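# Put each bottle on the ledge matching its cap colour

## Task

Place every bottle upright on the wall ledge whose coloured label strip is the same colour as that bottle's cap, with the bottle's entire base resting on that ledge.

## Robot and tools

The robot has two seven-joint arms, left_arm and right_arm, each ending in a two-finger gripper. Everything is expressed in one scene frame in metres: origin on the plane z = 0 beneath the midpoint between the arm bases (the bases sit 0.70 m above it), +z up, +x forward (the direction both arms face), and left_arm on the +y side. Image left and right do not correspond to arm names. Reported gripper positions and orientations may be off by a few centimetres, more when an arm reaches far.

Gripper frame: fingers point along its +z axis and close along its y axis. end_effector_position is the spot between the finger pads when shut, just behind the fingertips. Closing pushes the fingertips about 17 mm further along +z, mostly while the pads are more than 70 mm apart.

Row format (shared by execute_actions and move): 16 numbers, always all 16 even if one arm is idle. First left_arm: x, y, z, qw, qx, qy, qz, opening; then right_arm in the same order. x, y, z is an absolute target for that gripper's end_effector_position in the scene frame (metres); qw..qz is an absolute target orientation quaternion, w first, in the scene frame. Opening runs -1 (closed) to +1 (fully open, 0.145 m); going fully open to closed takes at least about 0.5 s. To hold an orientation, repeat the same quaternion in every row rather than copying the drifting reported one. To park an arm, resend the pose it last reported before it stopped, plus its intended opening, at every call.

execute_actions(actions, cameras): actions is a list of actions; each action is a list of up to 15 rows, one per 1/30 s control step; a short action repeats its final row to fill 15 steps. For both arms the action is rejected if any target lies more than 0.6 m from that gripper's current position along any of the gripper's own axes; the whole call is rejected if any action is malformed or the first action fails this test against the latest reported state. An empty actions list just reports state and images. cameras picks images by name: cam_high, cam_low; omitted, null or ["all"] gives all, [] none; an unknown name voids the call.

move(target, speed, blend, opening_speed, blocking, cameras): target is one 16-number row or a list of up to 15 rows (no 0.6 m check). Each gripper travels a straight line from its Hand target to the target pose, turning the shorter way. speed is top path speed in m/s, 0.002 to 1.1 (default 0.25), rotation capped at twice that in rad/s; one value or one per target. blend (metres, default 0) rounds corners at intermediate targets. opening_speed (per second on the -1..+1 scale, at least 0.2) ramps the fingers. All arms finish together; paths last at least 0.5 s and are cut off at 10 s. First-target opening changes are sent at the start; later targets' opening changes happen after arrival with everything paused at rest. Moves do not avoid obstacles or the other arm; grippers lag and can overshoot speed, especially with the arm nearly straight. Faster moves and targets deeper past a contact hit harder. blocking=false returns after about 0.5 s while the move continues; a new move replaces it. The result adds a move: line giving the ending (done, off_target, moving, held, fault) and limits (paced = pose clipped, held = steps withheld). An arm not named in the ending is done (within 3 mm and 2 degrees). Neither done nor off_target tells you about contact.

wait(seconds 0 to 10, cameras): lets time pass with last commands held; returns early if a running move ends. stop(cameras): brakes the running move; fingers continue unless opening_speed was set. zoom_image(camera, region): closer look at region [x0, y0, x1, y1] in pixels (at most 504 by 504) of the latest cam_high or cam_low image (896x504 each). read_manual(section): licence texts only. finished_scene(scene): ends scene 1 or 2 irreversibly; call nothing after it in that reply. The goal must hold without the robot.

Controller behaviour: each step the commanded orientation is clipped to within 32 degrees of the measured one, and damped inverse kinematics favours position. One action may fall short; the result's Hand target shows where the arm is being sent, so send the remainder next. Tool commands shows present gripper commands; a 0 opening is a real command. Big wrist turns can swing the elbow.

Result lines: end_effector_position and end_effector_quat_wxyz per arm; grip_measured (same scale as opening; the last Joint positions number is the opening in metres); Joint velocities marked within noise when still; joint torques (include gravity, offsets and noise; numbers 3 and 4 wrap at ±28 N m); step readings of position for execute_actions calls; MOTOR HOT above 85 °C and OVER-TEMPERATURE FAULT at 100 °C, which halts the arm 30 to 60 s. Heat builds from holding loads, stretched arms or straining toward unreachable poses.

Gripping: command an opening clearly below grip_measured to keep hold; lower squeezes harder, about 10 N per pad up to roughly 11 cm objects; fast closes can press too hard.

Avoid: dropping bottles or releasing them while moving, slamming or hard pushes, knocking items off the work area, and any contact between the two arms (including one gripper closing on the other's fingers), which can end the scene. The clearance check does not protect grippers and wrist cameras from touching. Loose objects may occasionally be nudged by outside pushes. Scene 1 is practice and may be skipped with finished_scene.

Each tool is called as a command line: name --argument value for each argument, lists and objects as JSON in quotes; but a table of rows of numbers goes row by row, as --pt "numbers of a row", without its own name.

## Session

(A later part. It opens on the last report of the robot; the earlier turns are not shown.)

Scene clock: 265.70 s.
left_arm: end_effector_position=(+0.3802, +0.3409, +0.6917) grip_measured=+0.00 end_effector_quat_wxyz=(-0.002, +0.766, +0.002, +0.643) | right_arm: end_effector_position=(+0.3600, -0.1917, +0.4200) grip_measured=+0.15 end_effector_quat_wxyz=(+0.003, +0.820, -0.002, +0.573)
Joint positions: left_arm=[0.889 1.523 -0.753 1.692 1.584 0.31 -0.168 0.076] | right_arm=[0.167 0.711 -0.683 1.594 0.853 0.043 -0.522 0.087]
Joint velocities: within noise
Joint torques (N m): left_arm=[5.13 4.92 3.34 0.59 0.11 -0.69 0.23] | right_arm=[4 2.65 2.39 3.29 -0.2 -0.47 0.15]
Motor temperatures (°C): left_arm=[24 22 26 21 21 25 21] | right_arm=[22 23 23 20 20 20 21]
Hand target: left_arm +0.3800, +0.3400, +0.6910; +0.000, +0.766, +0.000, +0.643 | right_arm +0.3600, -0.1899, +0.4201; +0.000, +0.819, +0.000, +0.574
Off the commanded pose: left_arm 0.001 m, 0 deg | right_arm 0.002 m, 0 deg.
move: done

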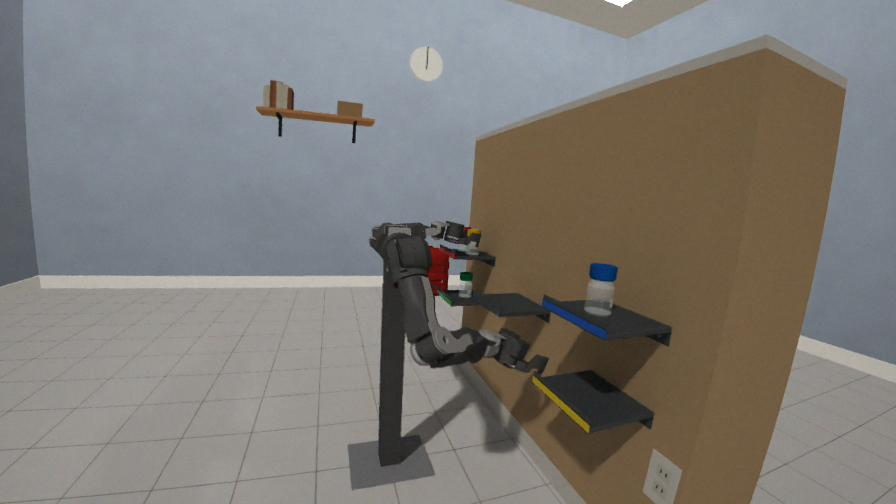

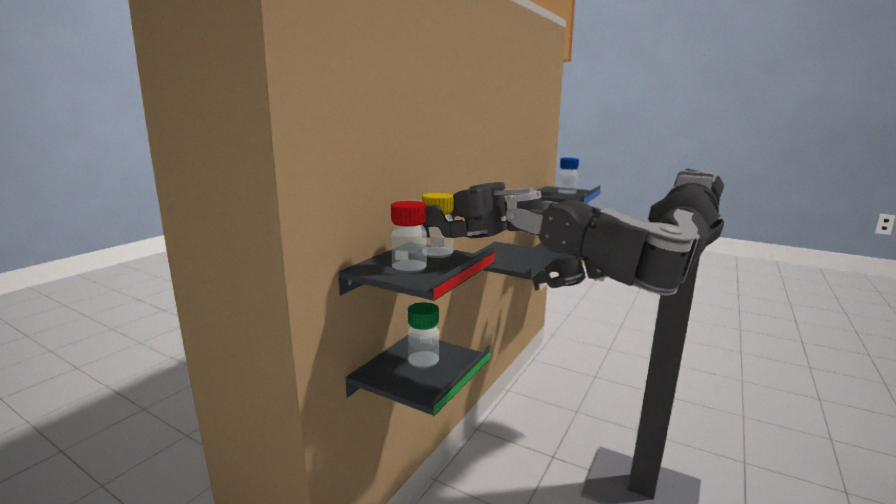

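move --pt "0.380 0.340 0.691 0 0.7661 0 0.6428 -0.6 0.36 -0.19 0.42 0 0.8192 0 0.5736 0.15" --pt "0.380 0.340 0.79 0 0.7661 0 0.6428 -0.6 0.36 -0.19 0.42 0 0.8192 0 0.5736 0.15" --speed 0.15 --opening_speed 1.0

Scene clock: 271.53 s.
left_arm: end_effector_position=(+0.3803, +0.3391, +0.7903) grip_measured=-0.24 end_effector_quat_wxyz=(+0.002, +0.765, -0.001, +0.644) | right_arm: end_effector_position=(+0.3600, -0.1917, +0.4200) grip_measured=+0.15 end_effector_quat_wxyz=(+0.003, +0.820, -0.002, +0.573)
Joint positions: left_arm=[1.518 1.364 -0.907 1.542 1.578 0.781 -0.186 0.058] | right_arm=[0.167 0.711 -0.683 1.594 0.853 0.043 -0.522 0.087]
Joint velocities: within noise
Joint torques (N m): left_arm=[6.76 0.7 2.61 0.51 0.08 -0.6 -0.01] | right_arm=[4.07 2.7 2.35 3.18 -0.24 -0.5 0.19]
Motor temperatures (°C): left_arm=[24 22 26 21 21 25 21] | right_arm=[23 23 23 20 20 20 21]
Hand target: left_arm +0.3800, +0.3399, +0.7901; +0.000, +0.766, +0.000, +0.643 | right_arm +0.3600, -0.1899, +0.4201; +0.000, +0.819, +0.000, +0.574
Off the commanded pose: left_arm 0.001 m, 0 deg | right_arm 0.002 m, 0 deg.
joint sent to its limit (left arm) — joint 6 (wrist pitch), upper limit. The joint targets still meet the commanded pose.
move: done

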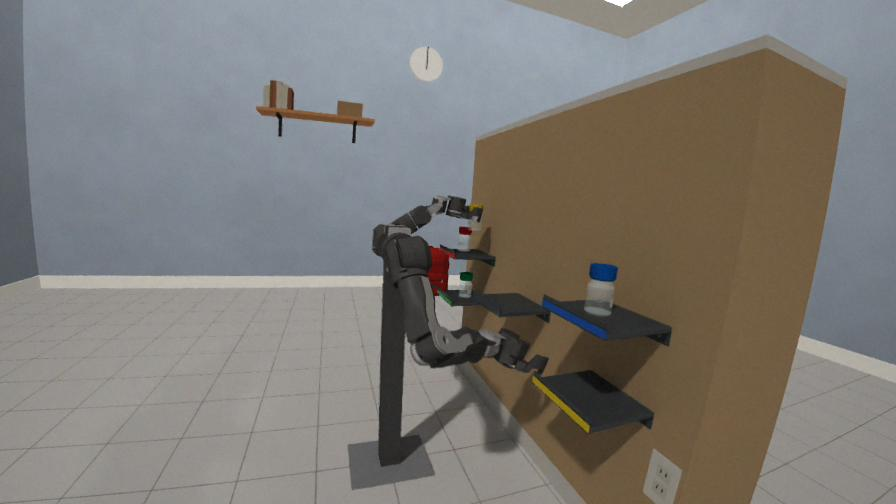

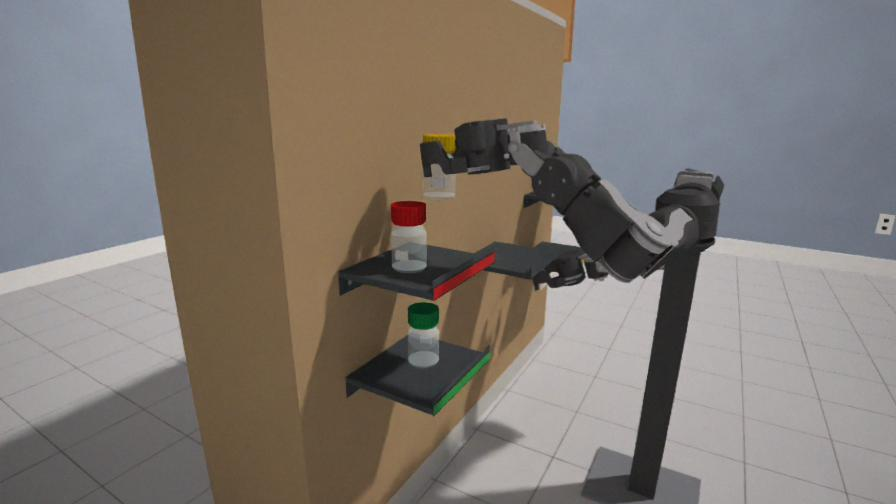

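move --pt "0.380 0.20 0.775 0 0.7661 0 0.6428 -0.6 0.36 -0.19 0.42 0 0.8192 0 0.5736 0.15" --pt "0.383 0.04 0.72 0.1116 0.7545 -0.133 0.633 -0.6 0.36 -0.19 0.42 0 0.8192 0 0.5736 0.15" --pt "0.383 0.04 0.62 0.1116 0.7545 -0.133 0.633 -0.6 0.36 -0.19 0.42 0 0.8192 0 0.5736 0.15" --pt "0.383 0.04 0.596 0.1116 0.7545 -0.133 0.633 -0.6 0.36 -0.19 0.42 0 0.8192 0 0.5736 0.15" --speed '[0.25,0.25,0.2,0.05]' --blend '[0.03,0.02,0,0]'

Scene clock: 282.27 s.
left_arm: end_effector_position=(+0.3827, +0.0403, +0.5954) grip_measured=-0.24 end_effector_quat_wxyz=(+0.110, +0.757, -0.133, +0.630) | right_arm: end_effector_position=(+0.3600, -0.1917, +0.4200) grip_measured=+0.15 end_effector_quat_wxyz=(+0.003, +0.820, -0.002, +0.573)
Joint positions: left_arm=[0.783 0.589 -0.975 1.922 1.116 0.409 -0.749 0.058] | right_arm=[0.167 0.711 -0.683 1.594 0.853 0.043 -0.522 0.087]
Joint velocities: within noise
Joint torques (N m): left_arm=[7.61 0.67 2.5 2.74 -0.4 -0.8 0.23] | right_arm=[3.92 2.76 2.36 3.38 -0.22 -0.51 0.16]
Motor temperatures (°C): left_arm=[24 22 25 21 21 25 21] | right_arm=[23 23 23 20 20 20 21]
Hand target: left_arm +0.3830, +0.0401, +0.5960; +0.111, +0.755, -0.133, +0.633 | right_arm +0.3600, -0.1899, +0.4201; +0.000, +0.819, +0.000, +0.574
Off the commanded pose: left_arm 0.001 m, 0 deg | right_arm 0.002 m, 0 deg.
move: done

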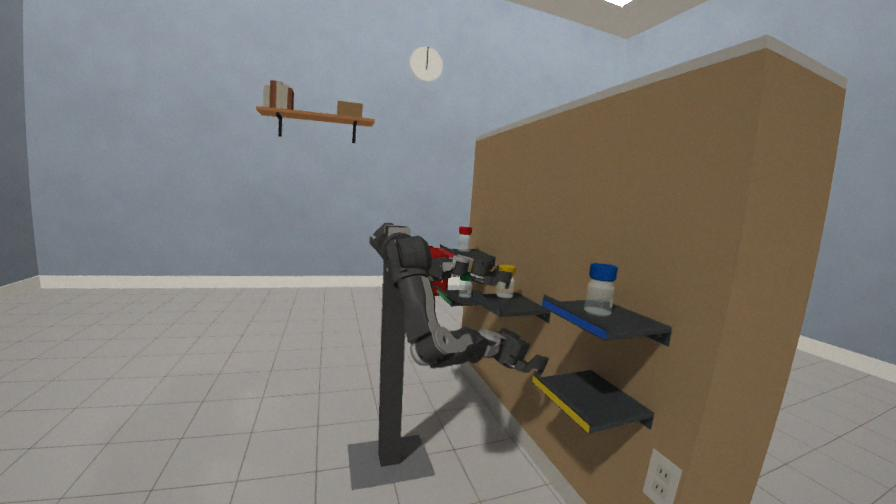

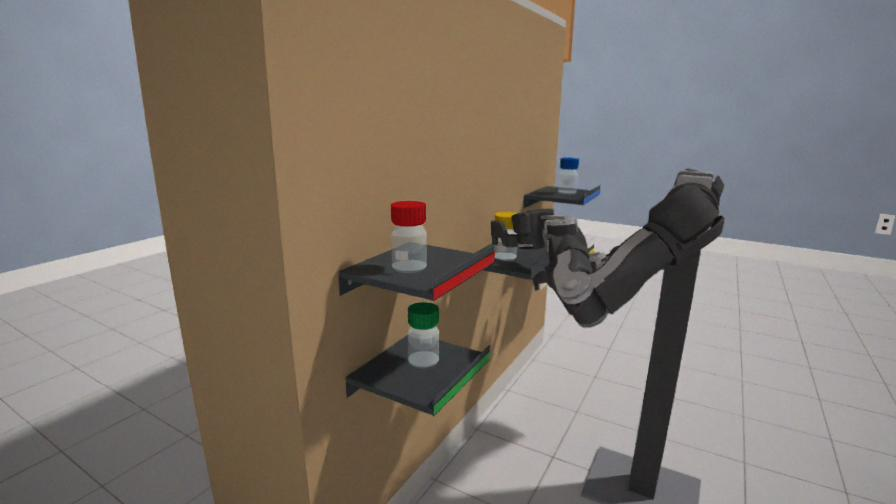

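Lower to 0.587 and release, then retreat.

move --pt "0.383 0.04 0.586 0.1116 0.7545 -0.133 0.633 -0.6 0.36 -0.19 0.42 0 0.8192 0 0.5736 0.15" --speed 0.04

zoom_image --camera "cam_low" --region '[440, 190, 600, 290]'

Scene clock: 288.40 s.
left_arm: end_effector_position=(+0.3832, +0.0401, +0.5897) grip_measured=-0.24 end_effector_quat_wxyz=(+0.111, +0.752, -0.132, +0.636) | right_arm: end_effector_position=(+0.3600, -0.1917, +0.4200) grip_measured=+0.15 end_effector_quat_wxyz=(+0.003, +0.820, -0.002, +0.573)
Joint positions: left_arm=[0.764 0.589 -0.986 1.908 1.082 0.372 -0.731 0.058] | right_arm=[0.167 0.711 -0.683 1.594 0.853 0.043 -0.522 0.087]
Joint velocities: within noise
Joint torques (N m): left_arm=[6.55 0.94 1.83 2.3 -0.28 -0.65 0.24] | right_arm=[3.89 2.65 2.41 3.29 -0.23 -0.5 0.18]
Motor temperatures (°C): left_arm=[25 22 25 21 21 25 21] | right_arm=[23 23 23 20 20 20 21]
Hand target: left_arm +0.3830, +0.0400, +0.5860; +0.112, +0.754, -0.133, +0.633 | right_arm +0.3600, -0.1899, +0.4201; +0.000, +0.819, +0.000, +0.574
Off the commanded pose: left_arm 0.004 m, 0 deg | right_arm 0.002 m, 0 deg.
move: off_target (left_arm)

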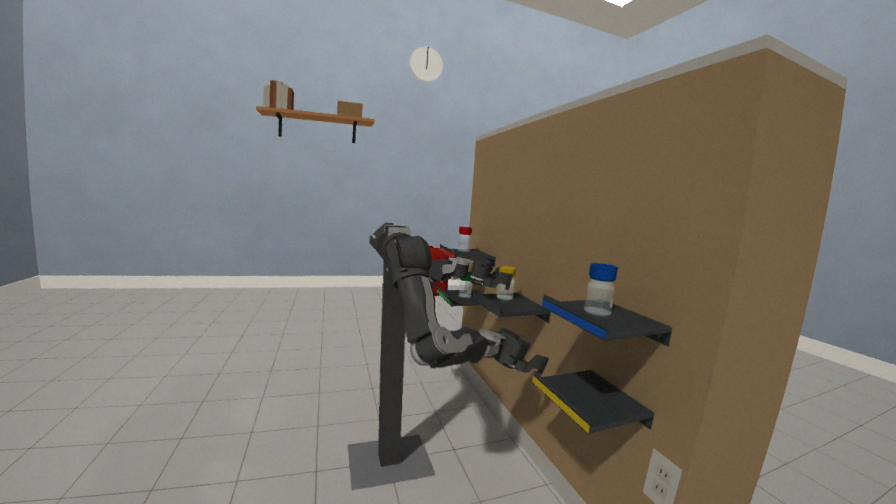

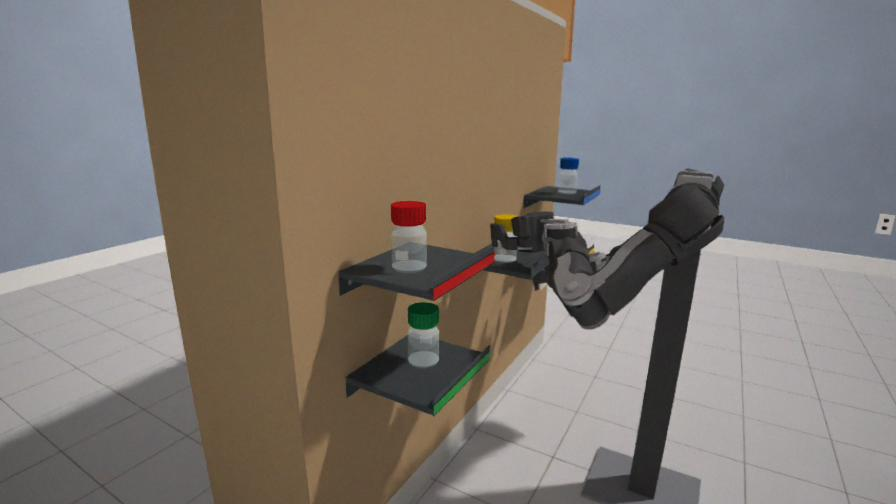

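Scaled by 3.150 from the camera's 896x504 image, which has a finer 1280x720 frame.

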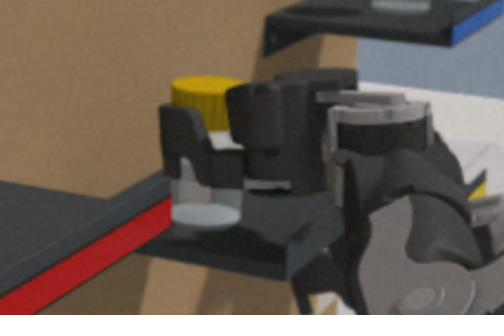

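Touching. Release.

move --pt "0.383 0.04 0.590 0.1116 0.7545 -0.133 0.633 0.1 0.36 -0.19 0.42 0 0.8192 0 0.5736 0.15" --pt "0.383 0.04 0.70 0.1116 0.7545 -0.133 0.633 0.1 0.36 -0.19 0.42 0 0.8192 0 0.5736 0.15" --pt "0.365 0.21 0.70 0 0.7661 0 0.6428 0.1 0.36 -0.19 0.42 0 0.8192 0 0.5736 0.15" --pt "0.32 0.22 0.50 0 0.8192 0 0.5736 0.1 0.33 -0.19 0.47 0 0.7933 0 0.6088 0.2" --speed '[0.05,0.2,0.3,0.3]' --blend '[0,0.02,0.03,0]' --opening_speed 0.8

Scene clock: 301.60 s.
left_arm: end_effector_position=(+0.3197, +0.2204, +0.5005) grip_measured=+0.10 end_effector_quat_wxyz=(-0.002, +0.819, +0.001, +0.573) | right_arm: end_effector_position=(+0.3297, -0.1884, +0.4687) grip_measured=+0.20 end_effector_quat_wxyz=(-0.002, +0.795, +0.002, +0.607)
Joint positions: left_arm=[-0.019 1.094 -0.494 2.043 1.114 0.097 -0.647 0.083] | right_arm=[0.027 0.849 -0.615 1.89 0.853 0.03 -0.634 0.09]
Joint velocities: within noise
Joint torques (N m): left_arm=[4.34 4.18 2.15 2.91 -0.21 -0.59 0.25] | right_arm=[2.62 3.94 3.66 3.54 -0.26 -0.47 -0.16]
Motor temperatures (°C): left_arm=[25 22 25 21 21 25 21] | right_arm=[22 23 23 20 20 20 21]
Hand target: left_arm +0.3199, +0.2199, +0.5000; +0.000, +0.819, +0.000, +0.574 | right_arm +0.3300, -0.1900, +0.4699; +0.000, +0.793, +0.000, +0.609
Off the commanded pose: left_arm 0.001 m, 0 deg | right_arm 0.002 m, 0 deg.
move: done

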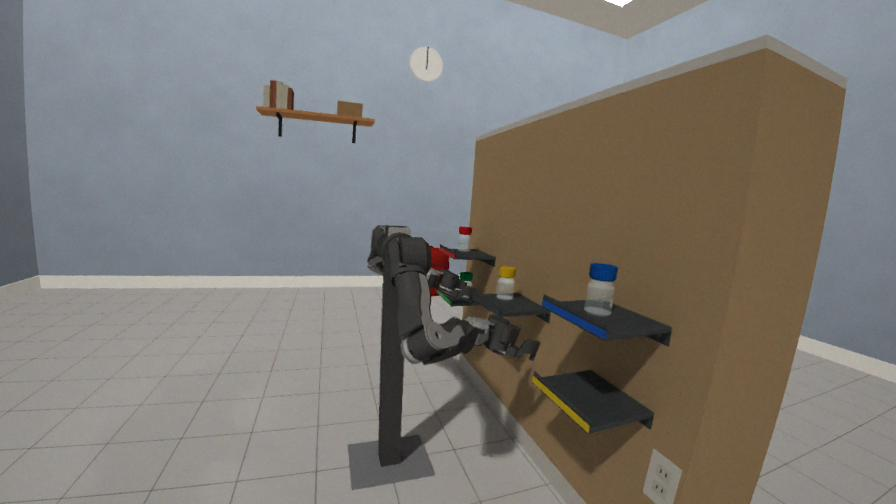

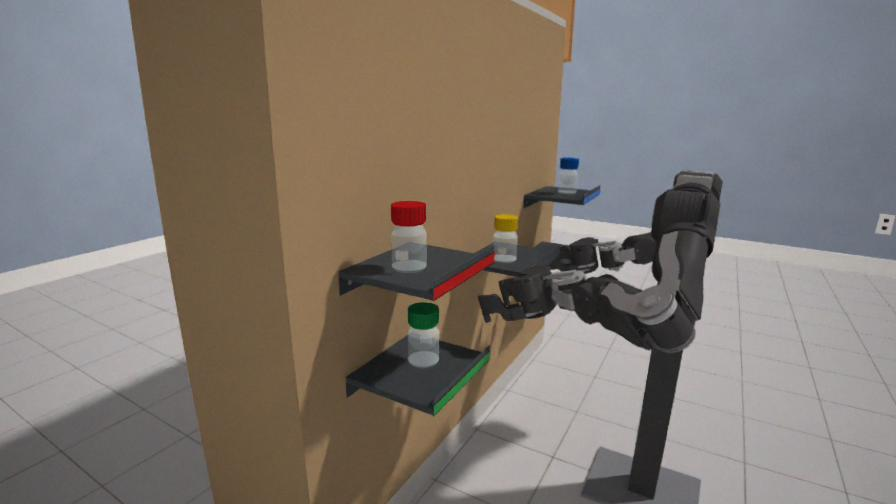

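move --pt "0.33 0.22 0.42 0 0.8192 0 0.5736 0.1 0.365 -0.19 0.70 0 0.755 0 0.655 0.15" --pt "0.33 0.22 0.38 0 0.8192 0 0.5736 0.1 0.383 0.04 0.70 -0.1116 0.7545 0.133 0.633 0.15" --pt "0.33 0.22 0.38 0 0.8192 0 0.5736 0.1 0.383 0.04 0.592 -0.1116 0.7545 0.133 0.633 0.15" --speed '[0.25,0.25,0.12]' --blend '[0.03,0.01,0]'

zoom_image --camera "cam_low" --region '[440, 190, 600, 290]'

Scene clock: 312.97 s.
left_arm: end_effector_position=(+0.3303, +0.2214, +0.3815) grip_measured=+0.10 end_effector_quat_wxyz=(-0.002, +0.819, +0.001, +0.574) | right_arm: end_effector_position=(+0.3834, +0.0389, +0.5916) grip_measured=+0.15 end_effector_quat_wxyz=(-0.109, +0.756, +0.132, +0.632)
Joint positions: left_arm=[0.038 0.763 -0.681 1.484 0.84 -0.17 -0.416 0.083] | right_arm=[0.856 0.255 -1.109 1.742 1.049 0.41 -0.925 0.087]
Joint velocities: within noise
Joint torques (N m): left_arm=[4.79 3.02 1.31 2.96 -0.11 -0.65 0.25] | right_arm=[6.21 -1.38 3.12 2.69 -0.39 -0.4 0.18]
Motor temperatures (°C): left_arm=[24 22 25 21 21 25 21] | right_arm=[23 23 23 20 20 20 21]
Hand target: left_arm +0.3300, +0.2200, +0.3801; +0.000, +0.819, +0.000, +0.574 | right_arm +0.3830, +0.0400, +0.5919; -0.112, +0.755, +0.133, +0.633
Off the commanded pose: left_arm 0.002 m, 0 deg | right_arm 0.001 m, 0 deg.
move: done

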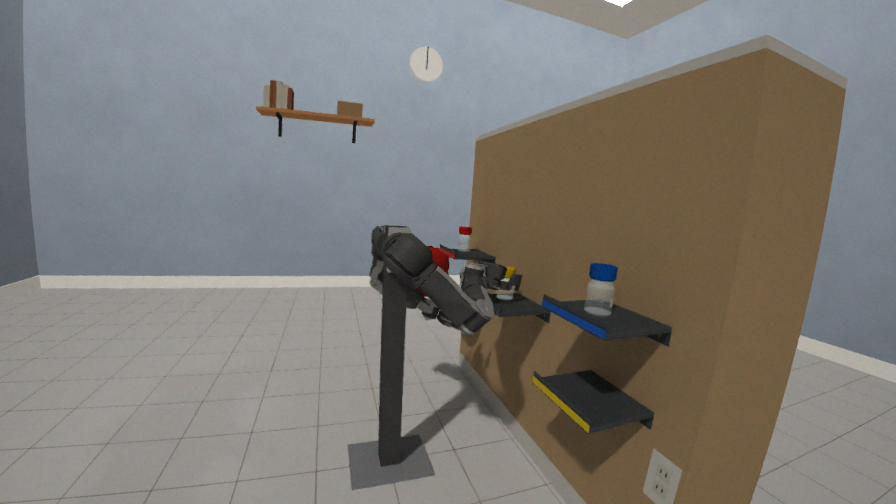

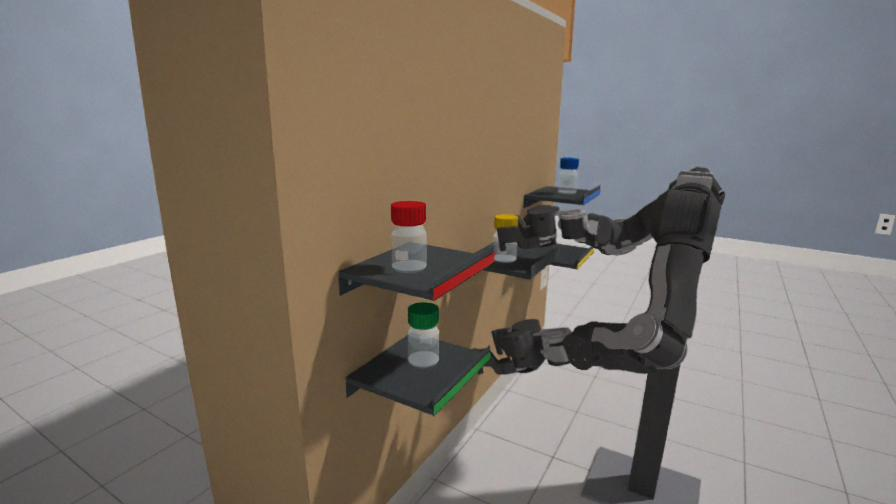

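Scaled by 3.150 from the camera's 896x504 image, which has a finer 1280x720 frame.

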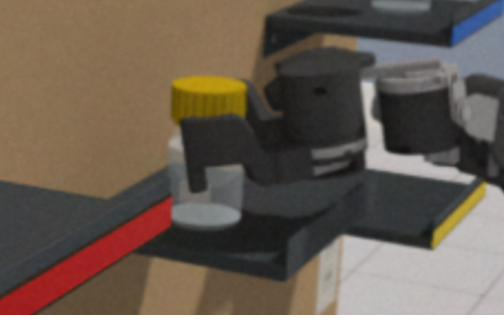

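move --pt "0.33 0.22 0.38 0 0.8192 0 0.5736 0.1 0.383 0.04 0.592 -0.1116 0.7545 0.133 0.633 -0.6" --pt "0.33 0.22 0.38 0 0.8192 0 0.5736 0.1 0.383 0.04 0.69 -0.1116 0.7545 0.133 0.633 -0.6" --speed 0.15 --opening_speed 1.0

zoom_image --camera "cam_low" --region '[440, 140, 600, 240]'

Scene clock: 324.57 s.
left_arm: end_effector_position=(+0.3303, +0.2214, +0.3815) grip_measured=+0.10 end_effector_quat_wxyz=(-0.002, +0.819, +0.001, +0.574) | right_arm: end_effector_position=(+0.3825, +0.0411, +0.6892) grip_measured=-0.24 end_effector_quat_wxyz=(-0.115, +0.755, +0.135, +0.631)
Joint positions: left_arm=[0.038 0.763 -0.681 1.484 0.84 -0.17 -0.416 0.083] | right_arm=[1.082 0.155 -0.916 1.799 1.335 0.696 -1.105 0.057]
Joint velocities: within noise
Joint torques (N m): left_arm=[4.81 3.05 1.29 2.96 -0.11 -0.65 0.25] | right_arm=[6.74 -0.83 3.23 1.94 -0.42 -0.18 -0.15]
Motor temperatures (°C): left_arm=[24 22 24 21 21 25 21] | right_arm=[24 23 23 20 20 20 21]
Hand target: left_arm +0.3300, +0.2200, +0.3801; +0.000, +0.819, +0.000, +0.574 | right_arm +0.3830, +0.0399, +0.6900; -0.112, +0.754, +0.133, +0.633
Off the commanded pose: left_arm 0.002 m, 0 deg | right_arm 0.001 m, 0 deg.
move: done

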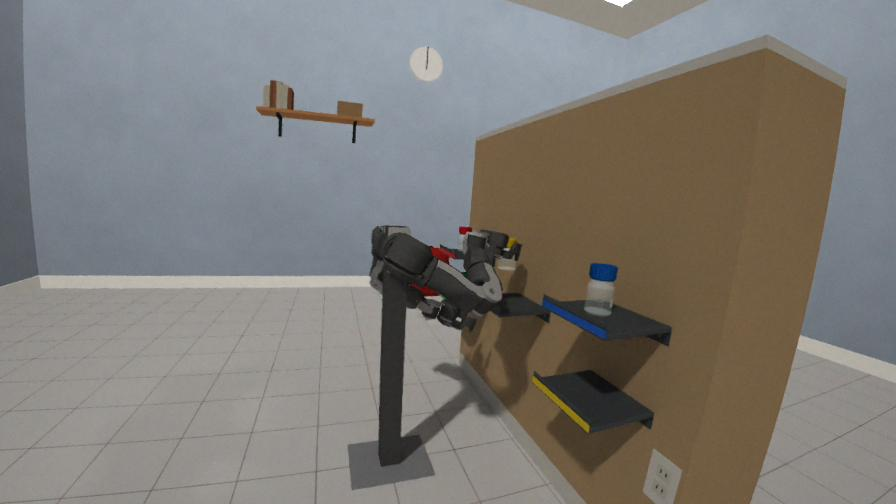

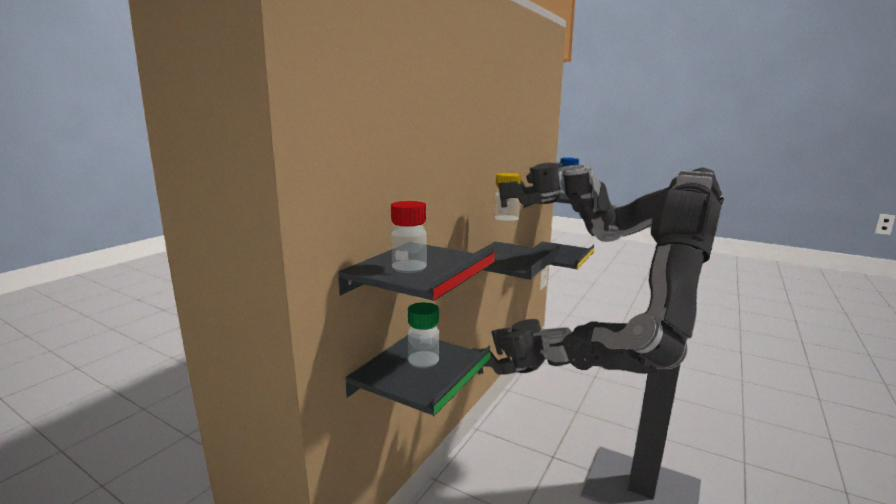

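Scaled by 3.150 from the camera's 896x504 image, which has a finer 1280x720 frame.

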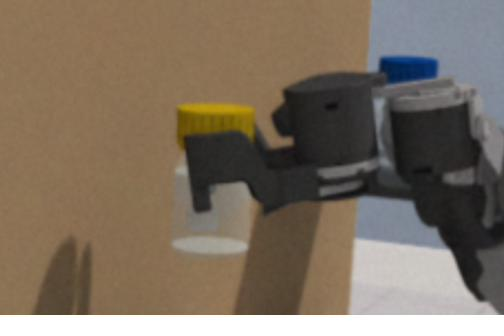

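move --pt "0.33 0.22 0.38 0 0.8192 0 0.5736 0.1 0.372 -0.2 0.69 0 0.7661 0 0.6428 -0.6" --pt "0.33 0.22 0.38 0 0.8192 0 0.5736 0.1 0.372 -0.2 0.54 0 0.7661 0 0.6428 -0.6" --pt "0.33 0.22 0.38 0 0.8192 0 0.5736 0.1 0.375 -0.4 0.527 0 0.7661 0 0.6428 -0.6" --pt "0.33 0.22 0.38 0 0.8192 0 0.5736 0.1 0.375 -0.4 0.504 0 0.7661 0 0.6428 -0.6" --speed '[0.25,0.25,0.25,0.06]' --blend '[0.015,0.02,0,0]'

zoom_image --camera "cam_high" --region '[510, 320, 690, 440]'

Scene clock: 337.40 s.
left_arm: end_effector_position=(+0.3303, +0.2214, +0.3815) grip_measured=+0.10 end_effector_quat_wxyz=(-0.002, +0.819, +0.001, +0.574) | right_arm: end_effector_position=(+0.3739, -0.4008, +0.5006) grip_measured=-0.24 end_effector_quat_wxyz=(+0.001, +0.771, -0.002, +0.637)
Joint positions: left_arm=[0.038 0.763 -0.681 1.484 0.84 -0.17 -0.416 0.083] | right_arm=[0.185 1.143 -0.424 1.152 1.213 -0.171 0.215 0.057]
Joint velocities: within noise
Joint torques (N m): left_arm=[4.81 3.05 1.31 2.96 -0.11 -0.65 0.24] | right_arm=[4.21 7.74 4.59 1.65 0.25 -0.75 0.19]
Motor temperatures (°C): left_arm=[24 22 24 21 21 25 21] | right_arm=[24 23 23 20 20 20 21]
Hand target: left_arm +0.3300, +0.2200, +0.3801; +0.000, +0.819, +0.000, +0.574 | right_arm +0.3750, -0.4000, +0.5040; +0.000, +0.766, +0.000, +0.643
Off the commanded pose: left_arm 0.002 m, 0 deg | right_arm 0.004 m, 1 deg.
move: off_target (right_arm)

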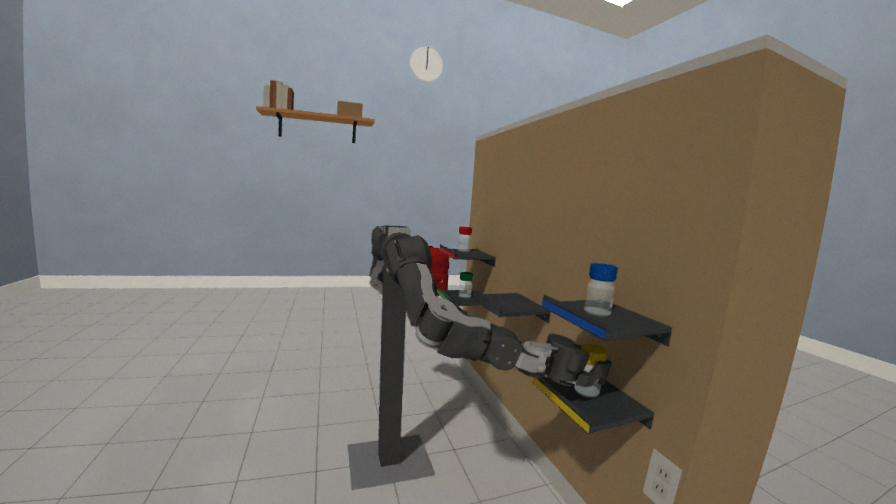

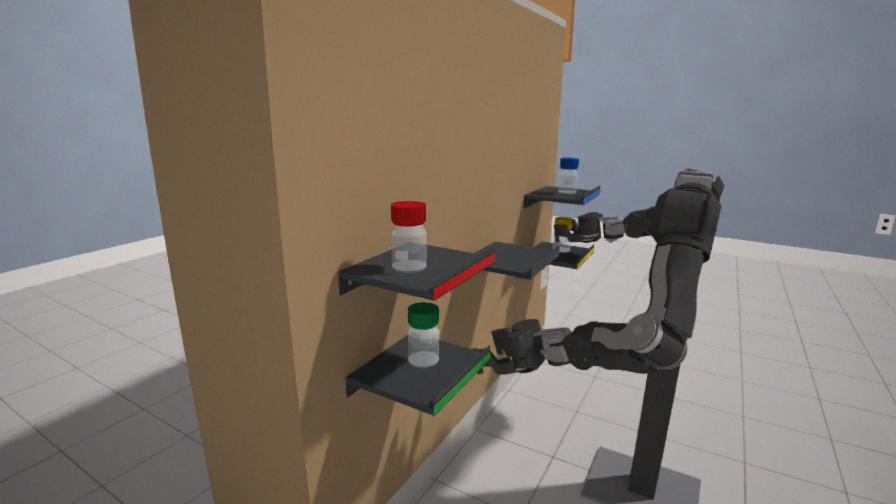

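Scaled by 2.800 from the camera's 896x504 image, which has a finer 1280x720 frame.

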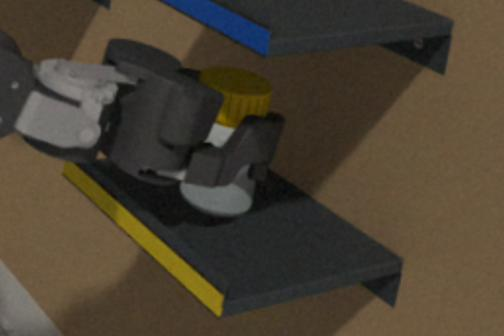

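move --pt "0.33 0.22 0.38 0 0.8192 0 0.5736 0.1 0.375 -0.4 0.494 0 0.7661 0 0.6428 -0.6" --speed 0.05

zoom_image --camera "cam_high" --region '[510, 320, 690, 440]'

Scene clock: 344.80 s.
left_arm: end_effector_position=(+0.3303, +0.2214, +0.3815) grip_measured=+0.10 end_effector_quat_wxyz=(-0.002, +0.819, +0.001, +0.574) | right_arm: end_effector_position=(+0.3745, -0.4012, +0.4938) grip_measured=-0.24 end_effector_quat_wxyz=(+0.002, +0.768, -0.001, +0.641)
Joint positions: left_arm=[0.038 0.763 -0.681 1.484 0.84 -0.17 -0.416 0.083] | right_arm=[0.193 1.111 -0.424 1.115 1.187 -0.193 0.232 0.057]
Joint velocities: within noise
Joint torques (N m): left_arm=[4.81 3.02 1.31 2.96 -0.11 -0.65 0.25] | right_arm=[4.31 6.98 3.74 1.36 0.25 -0.61 0.16]
Motor temperatures (°C): left_arm=[24 22 24 21 21 25 21] | right_arm=[24 24 23 20 20 21 21]
Hand target: left_arm +0.3300, +0.2200, +0.3801; +0.000, +0.819, +0.000, +0.574 | right_arm +0.3750, -0.4000, +0.4941; +0.000, +0.766, +0.000, +0.643
Off the commanded pose: left_arm 0.002 m, 0 deg | right_arm 0.001 m, 0 deg.
move: done

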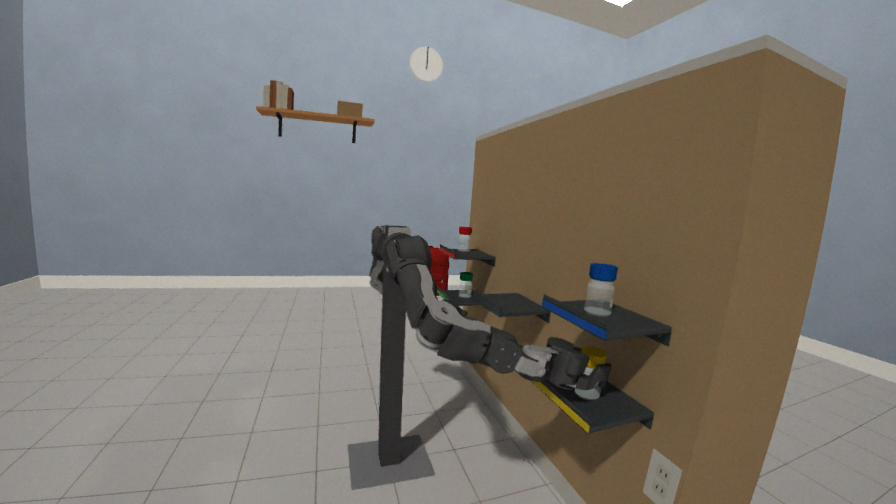

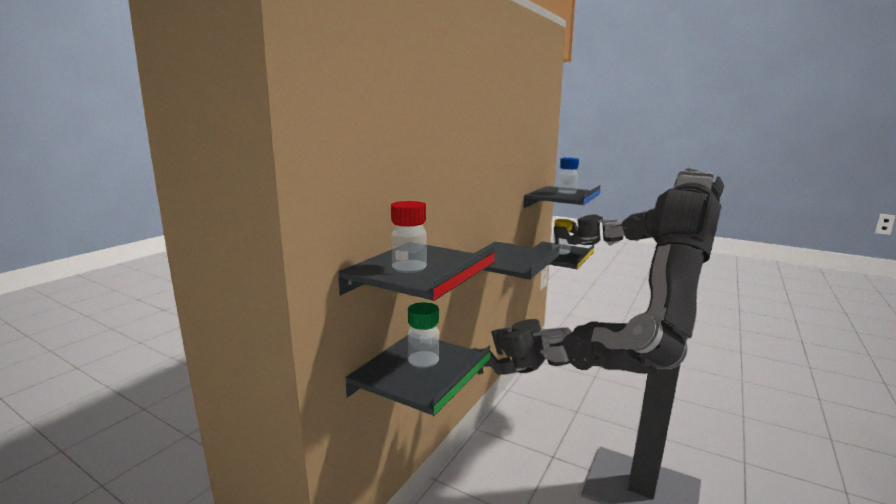

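Scaled by 2.800 from the camera's 896x504 image, which has a finer 1280x720 frame.

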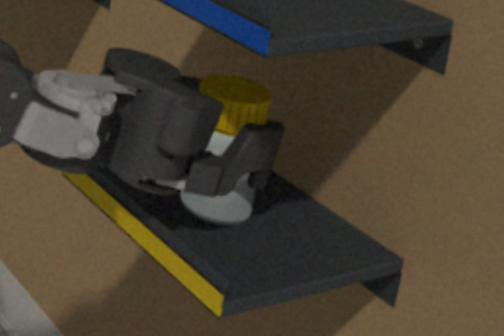

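move --pt "0.33 0.22 0.38 0 0.8192 0 0.5736 0.1 0.375 -0.4 0.491 0 0.7661 0 0.6428 -0.6" --pt "0.33 0.22 0.38 0 0.8192 0 0.5736 0.1 0.375 -0.4 0.493 0 0.7661 0 0.6428 0.1" --speed 0.05 --opening_speed 0.8

zoom_image --camera "cam_high" --region '[510, 320, 690, 440]'

Scene clock: 356.67 s.
left_arm: end_effector_position=(+0.3303, +0.2214, +0.3815) grip_measured=+0.10 end_effector_quat_wxyz=(-0.002, +0.819, +0.001, +0.574) | right_arm: end_effector_position=(+0.3755, -0.4004, +0.4939) grip_measured=+0.10 end_effector_quat_wxyz=(+0.001, +0.765, +0.000, +0.645)
Joint positions: left_arm=[0.038 0.763 -0.681 1.484 0.84 -0.17 -0.416 0.083] | right_arm=[0.198 1.102 -0.424 1.107 1.182 -0.203 0.237 0.083]
Joint velocities: within noise
Joint torques (N m): left_arm=[4.81 3.05 1.31 2.95 -0.11 -0.65 0.25] | right_arm=[3.47 8.32 3.64 1.95 0.3 -0.31 0.04]
Motor temperatures (°C): left_arm=[24 22 24 21 21 25 21] | right_arm=[23 24 23 20 20 21 21]
Hand target: left_arm +0.3300, +0.2200, +0.3801; +0.000, +0.819, +0.000, +0.574 | right_arm +0.3750, -0.4000, +0.4929; +0.000, +0.766, +0.000, +0.643
Off the commanded pose: left_arm 0.002 m, 0 deg | right_arm 0.001 m, 0 deg.
move: done

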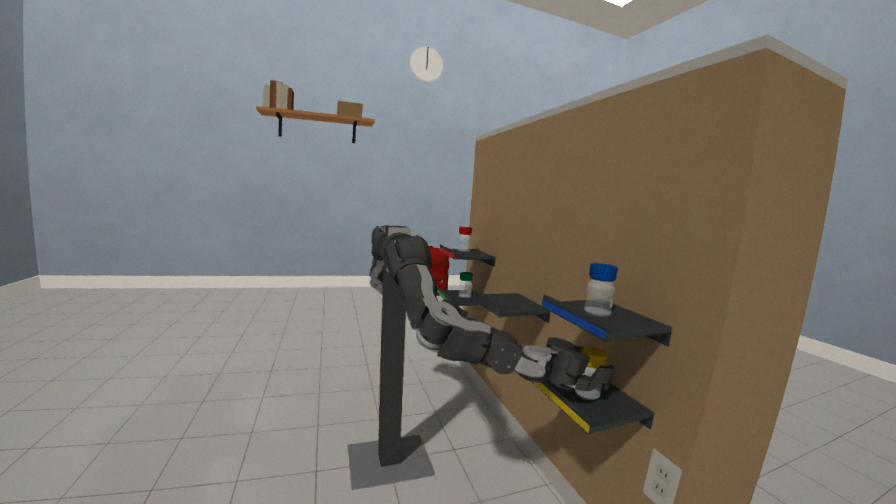

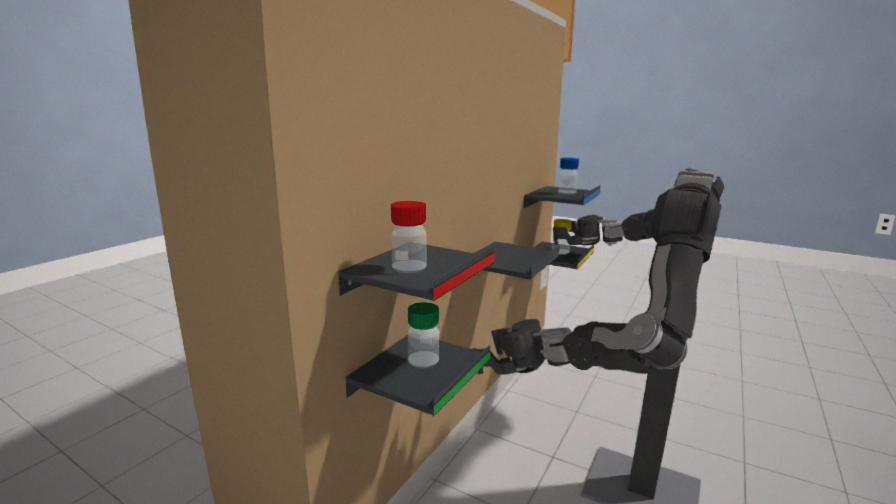

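Scaled by 2.800 from the camera's 896x504 image, which has a finer 1280x720 frame.

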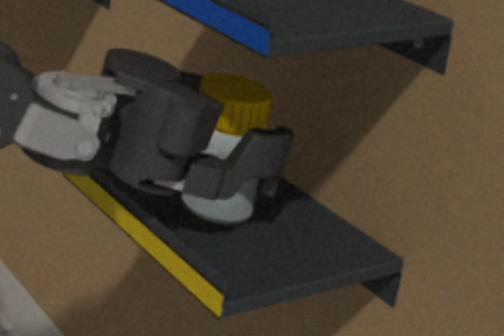

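move --pt "0.33 0.22 0.38 0 0.8192 0 0.5736 0.1 0.26 -0.397 0.51 0 0.7661 0 0.6428 0.1" --speed 0.15

zoom_image --camera "cam_high" --region '[510, 320, 690, 440]'

Scene clock: 362.73 s.
left_arm: end_effector_position=(+0.3303, +0.2214, +0.3815) grip_measured=+0.10 end_effector_quat_wxyz=(-0.002, +0.819, +0.001, +0.574) | right_arm: end_effector_position=(+0.2601, -0.3956, +0.5103) grip_measured=+0.10 end_effector_quat_wxyz=(-0.002, +0.765, +0.003, +0.644)
Joint positions: left_arm=[0.038 0.763 -0.681 1.484 0.84 -0.17 -0.416 0.083] | right_arm=[-1.273 1.269 0.581 1.581 1.406 -0.532 0.185 0.083]
Joint velocities: within noise
Joint torques (N m): left_arm=[4.79 3.02 1.29 2.96 -0.11 -0.65 0.24] | right_arm=[1.07 2.52 3.93 0.69 0.27 -0.28 -0.15]
Motor temperatures (°C): left_arm=[24 22 24 21 21 25 21] | right_arm=[23 25 24 20 20 20 21]
Hand target: left_arm +0.3300, +0.2200, +0.3801; +0.000, +0.819, +0.000, +0.574 | right_arm +0.2599, -0.3970, +0.5099; +0.000, +0.766, +0.000, +0.643
Off the commanded pose: left_arm 0.002 m, 0 deg | right_arm 0.001 m, 0 deg.
move: done

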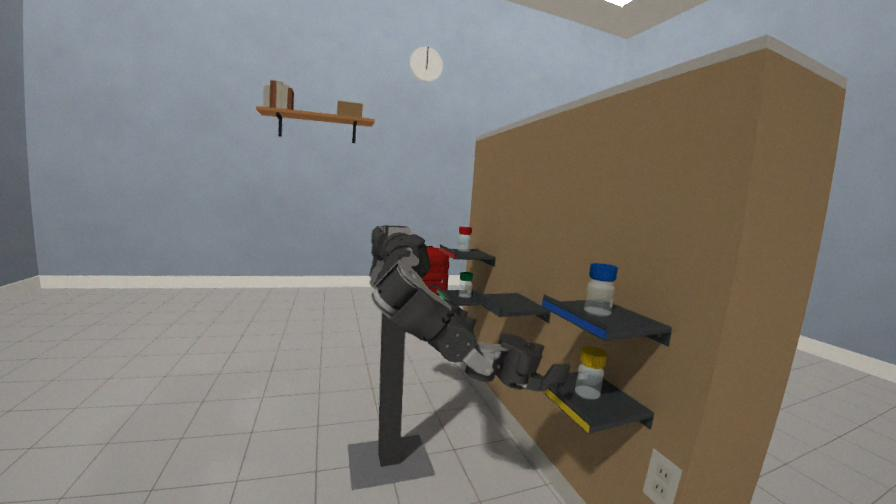

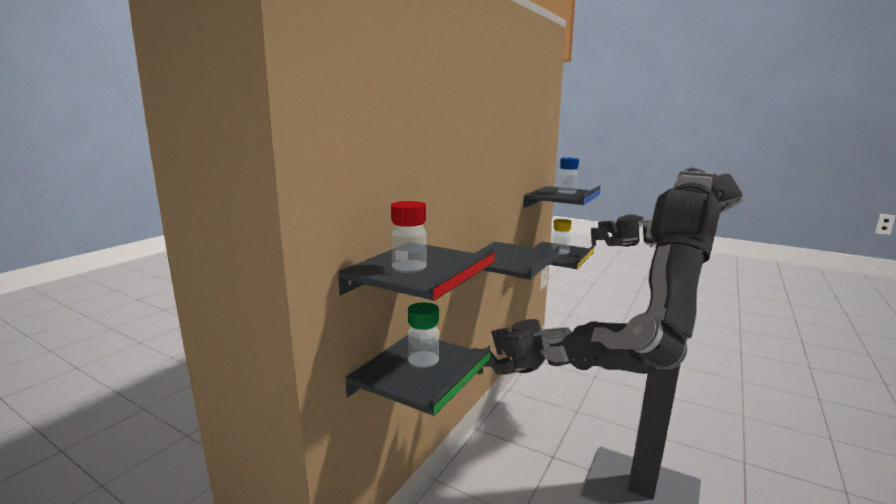

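Scaled by 2.800 from the camera's 896x504 image, which has a finer 1280x720 frame.

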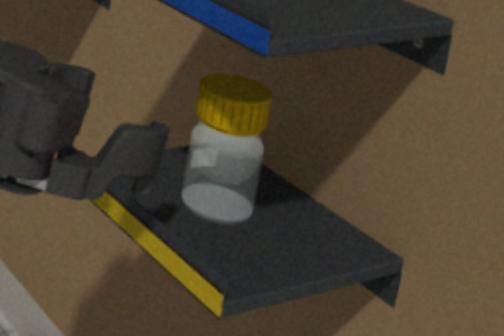

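All bottles are standing on their ledges.

finished_scene --scene 2

The scene is finished: the task was done.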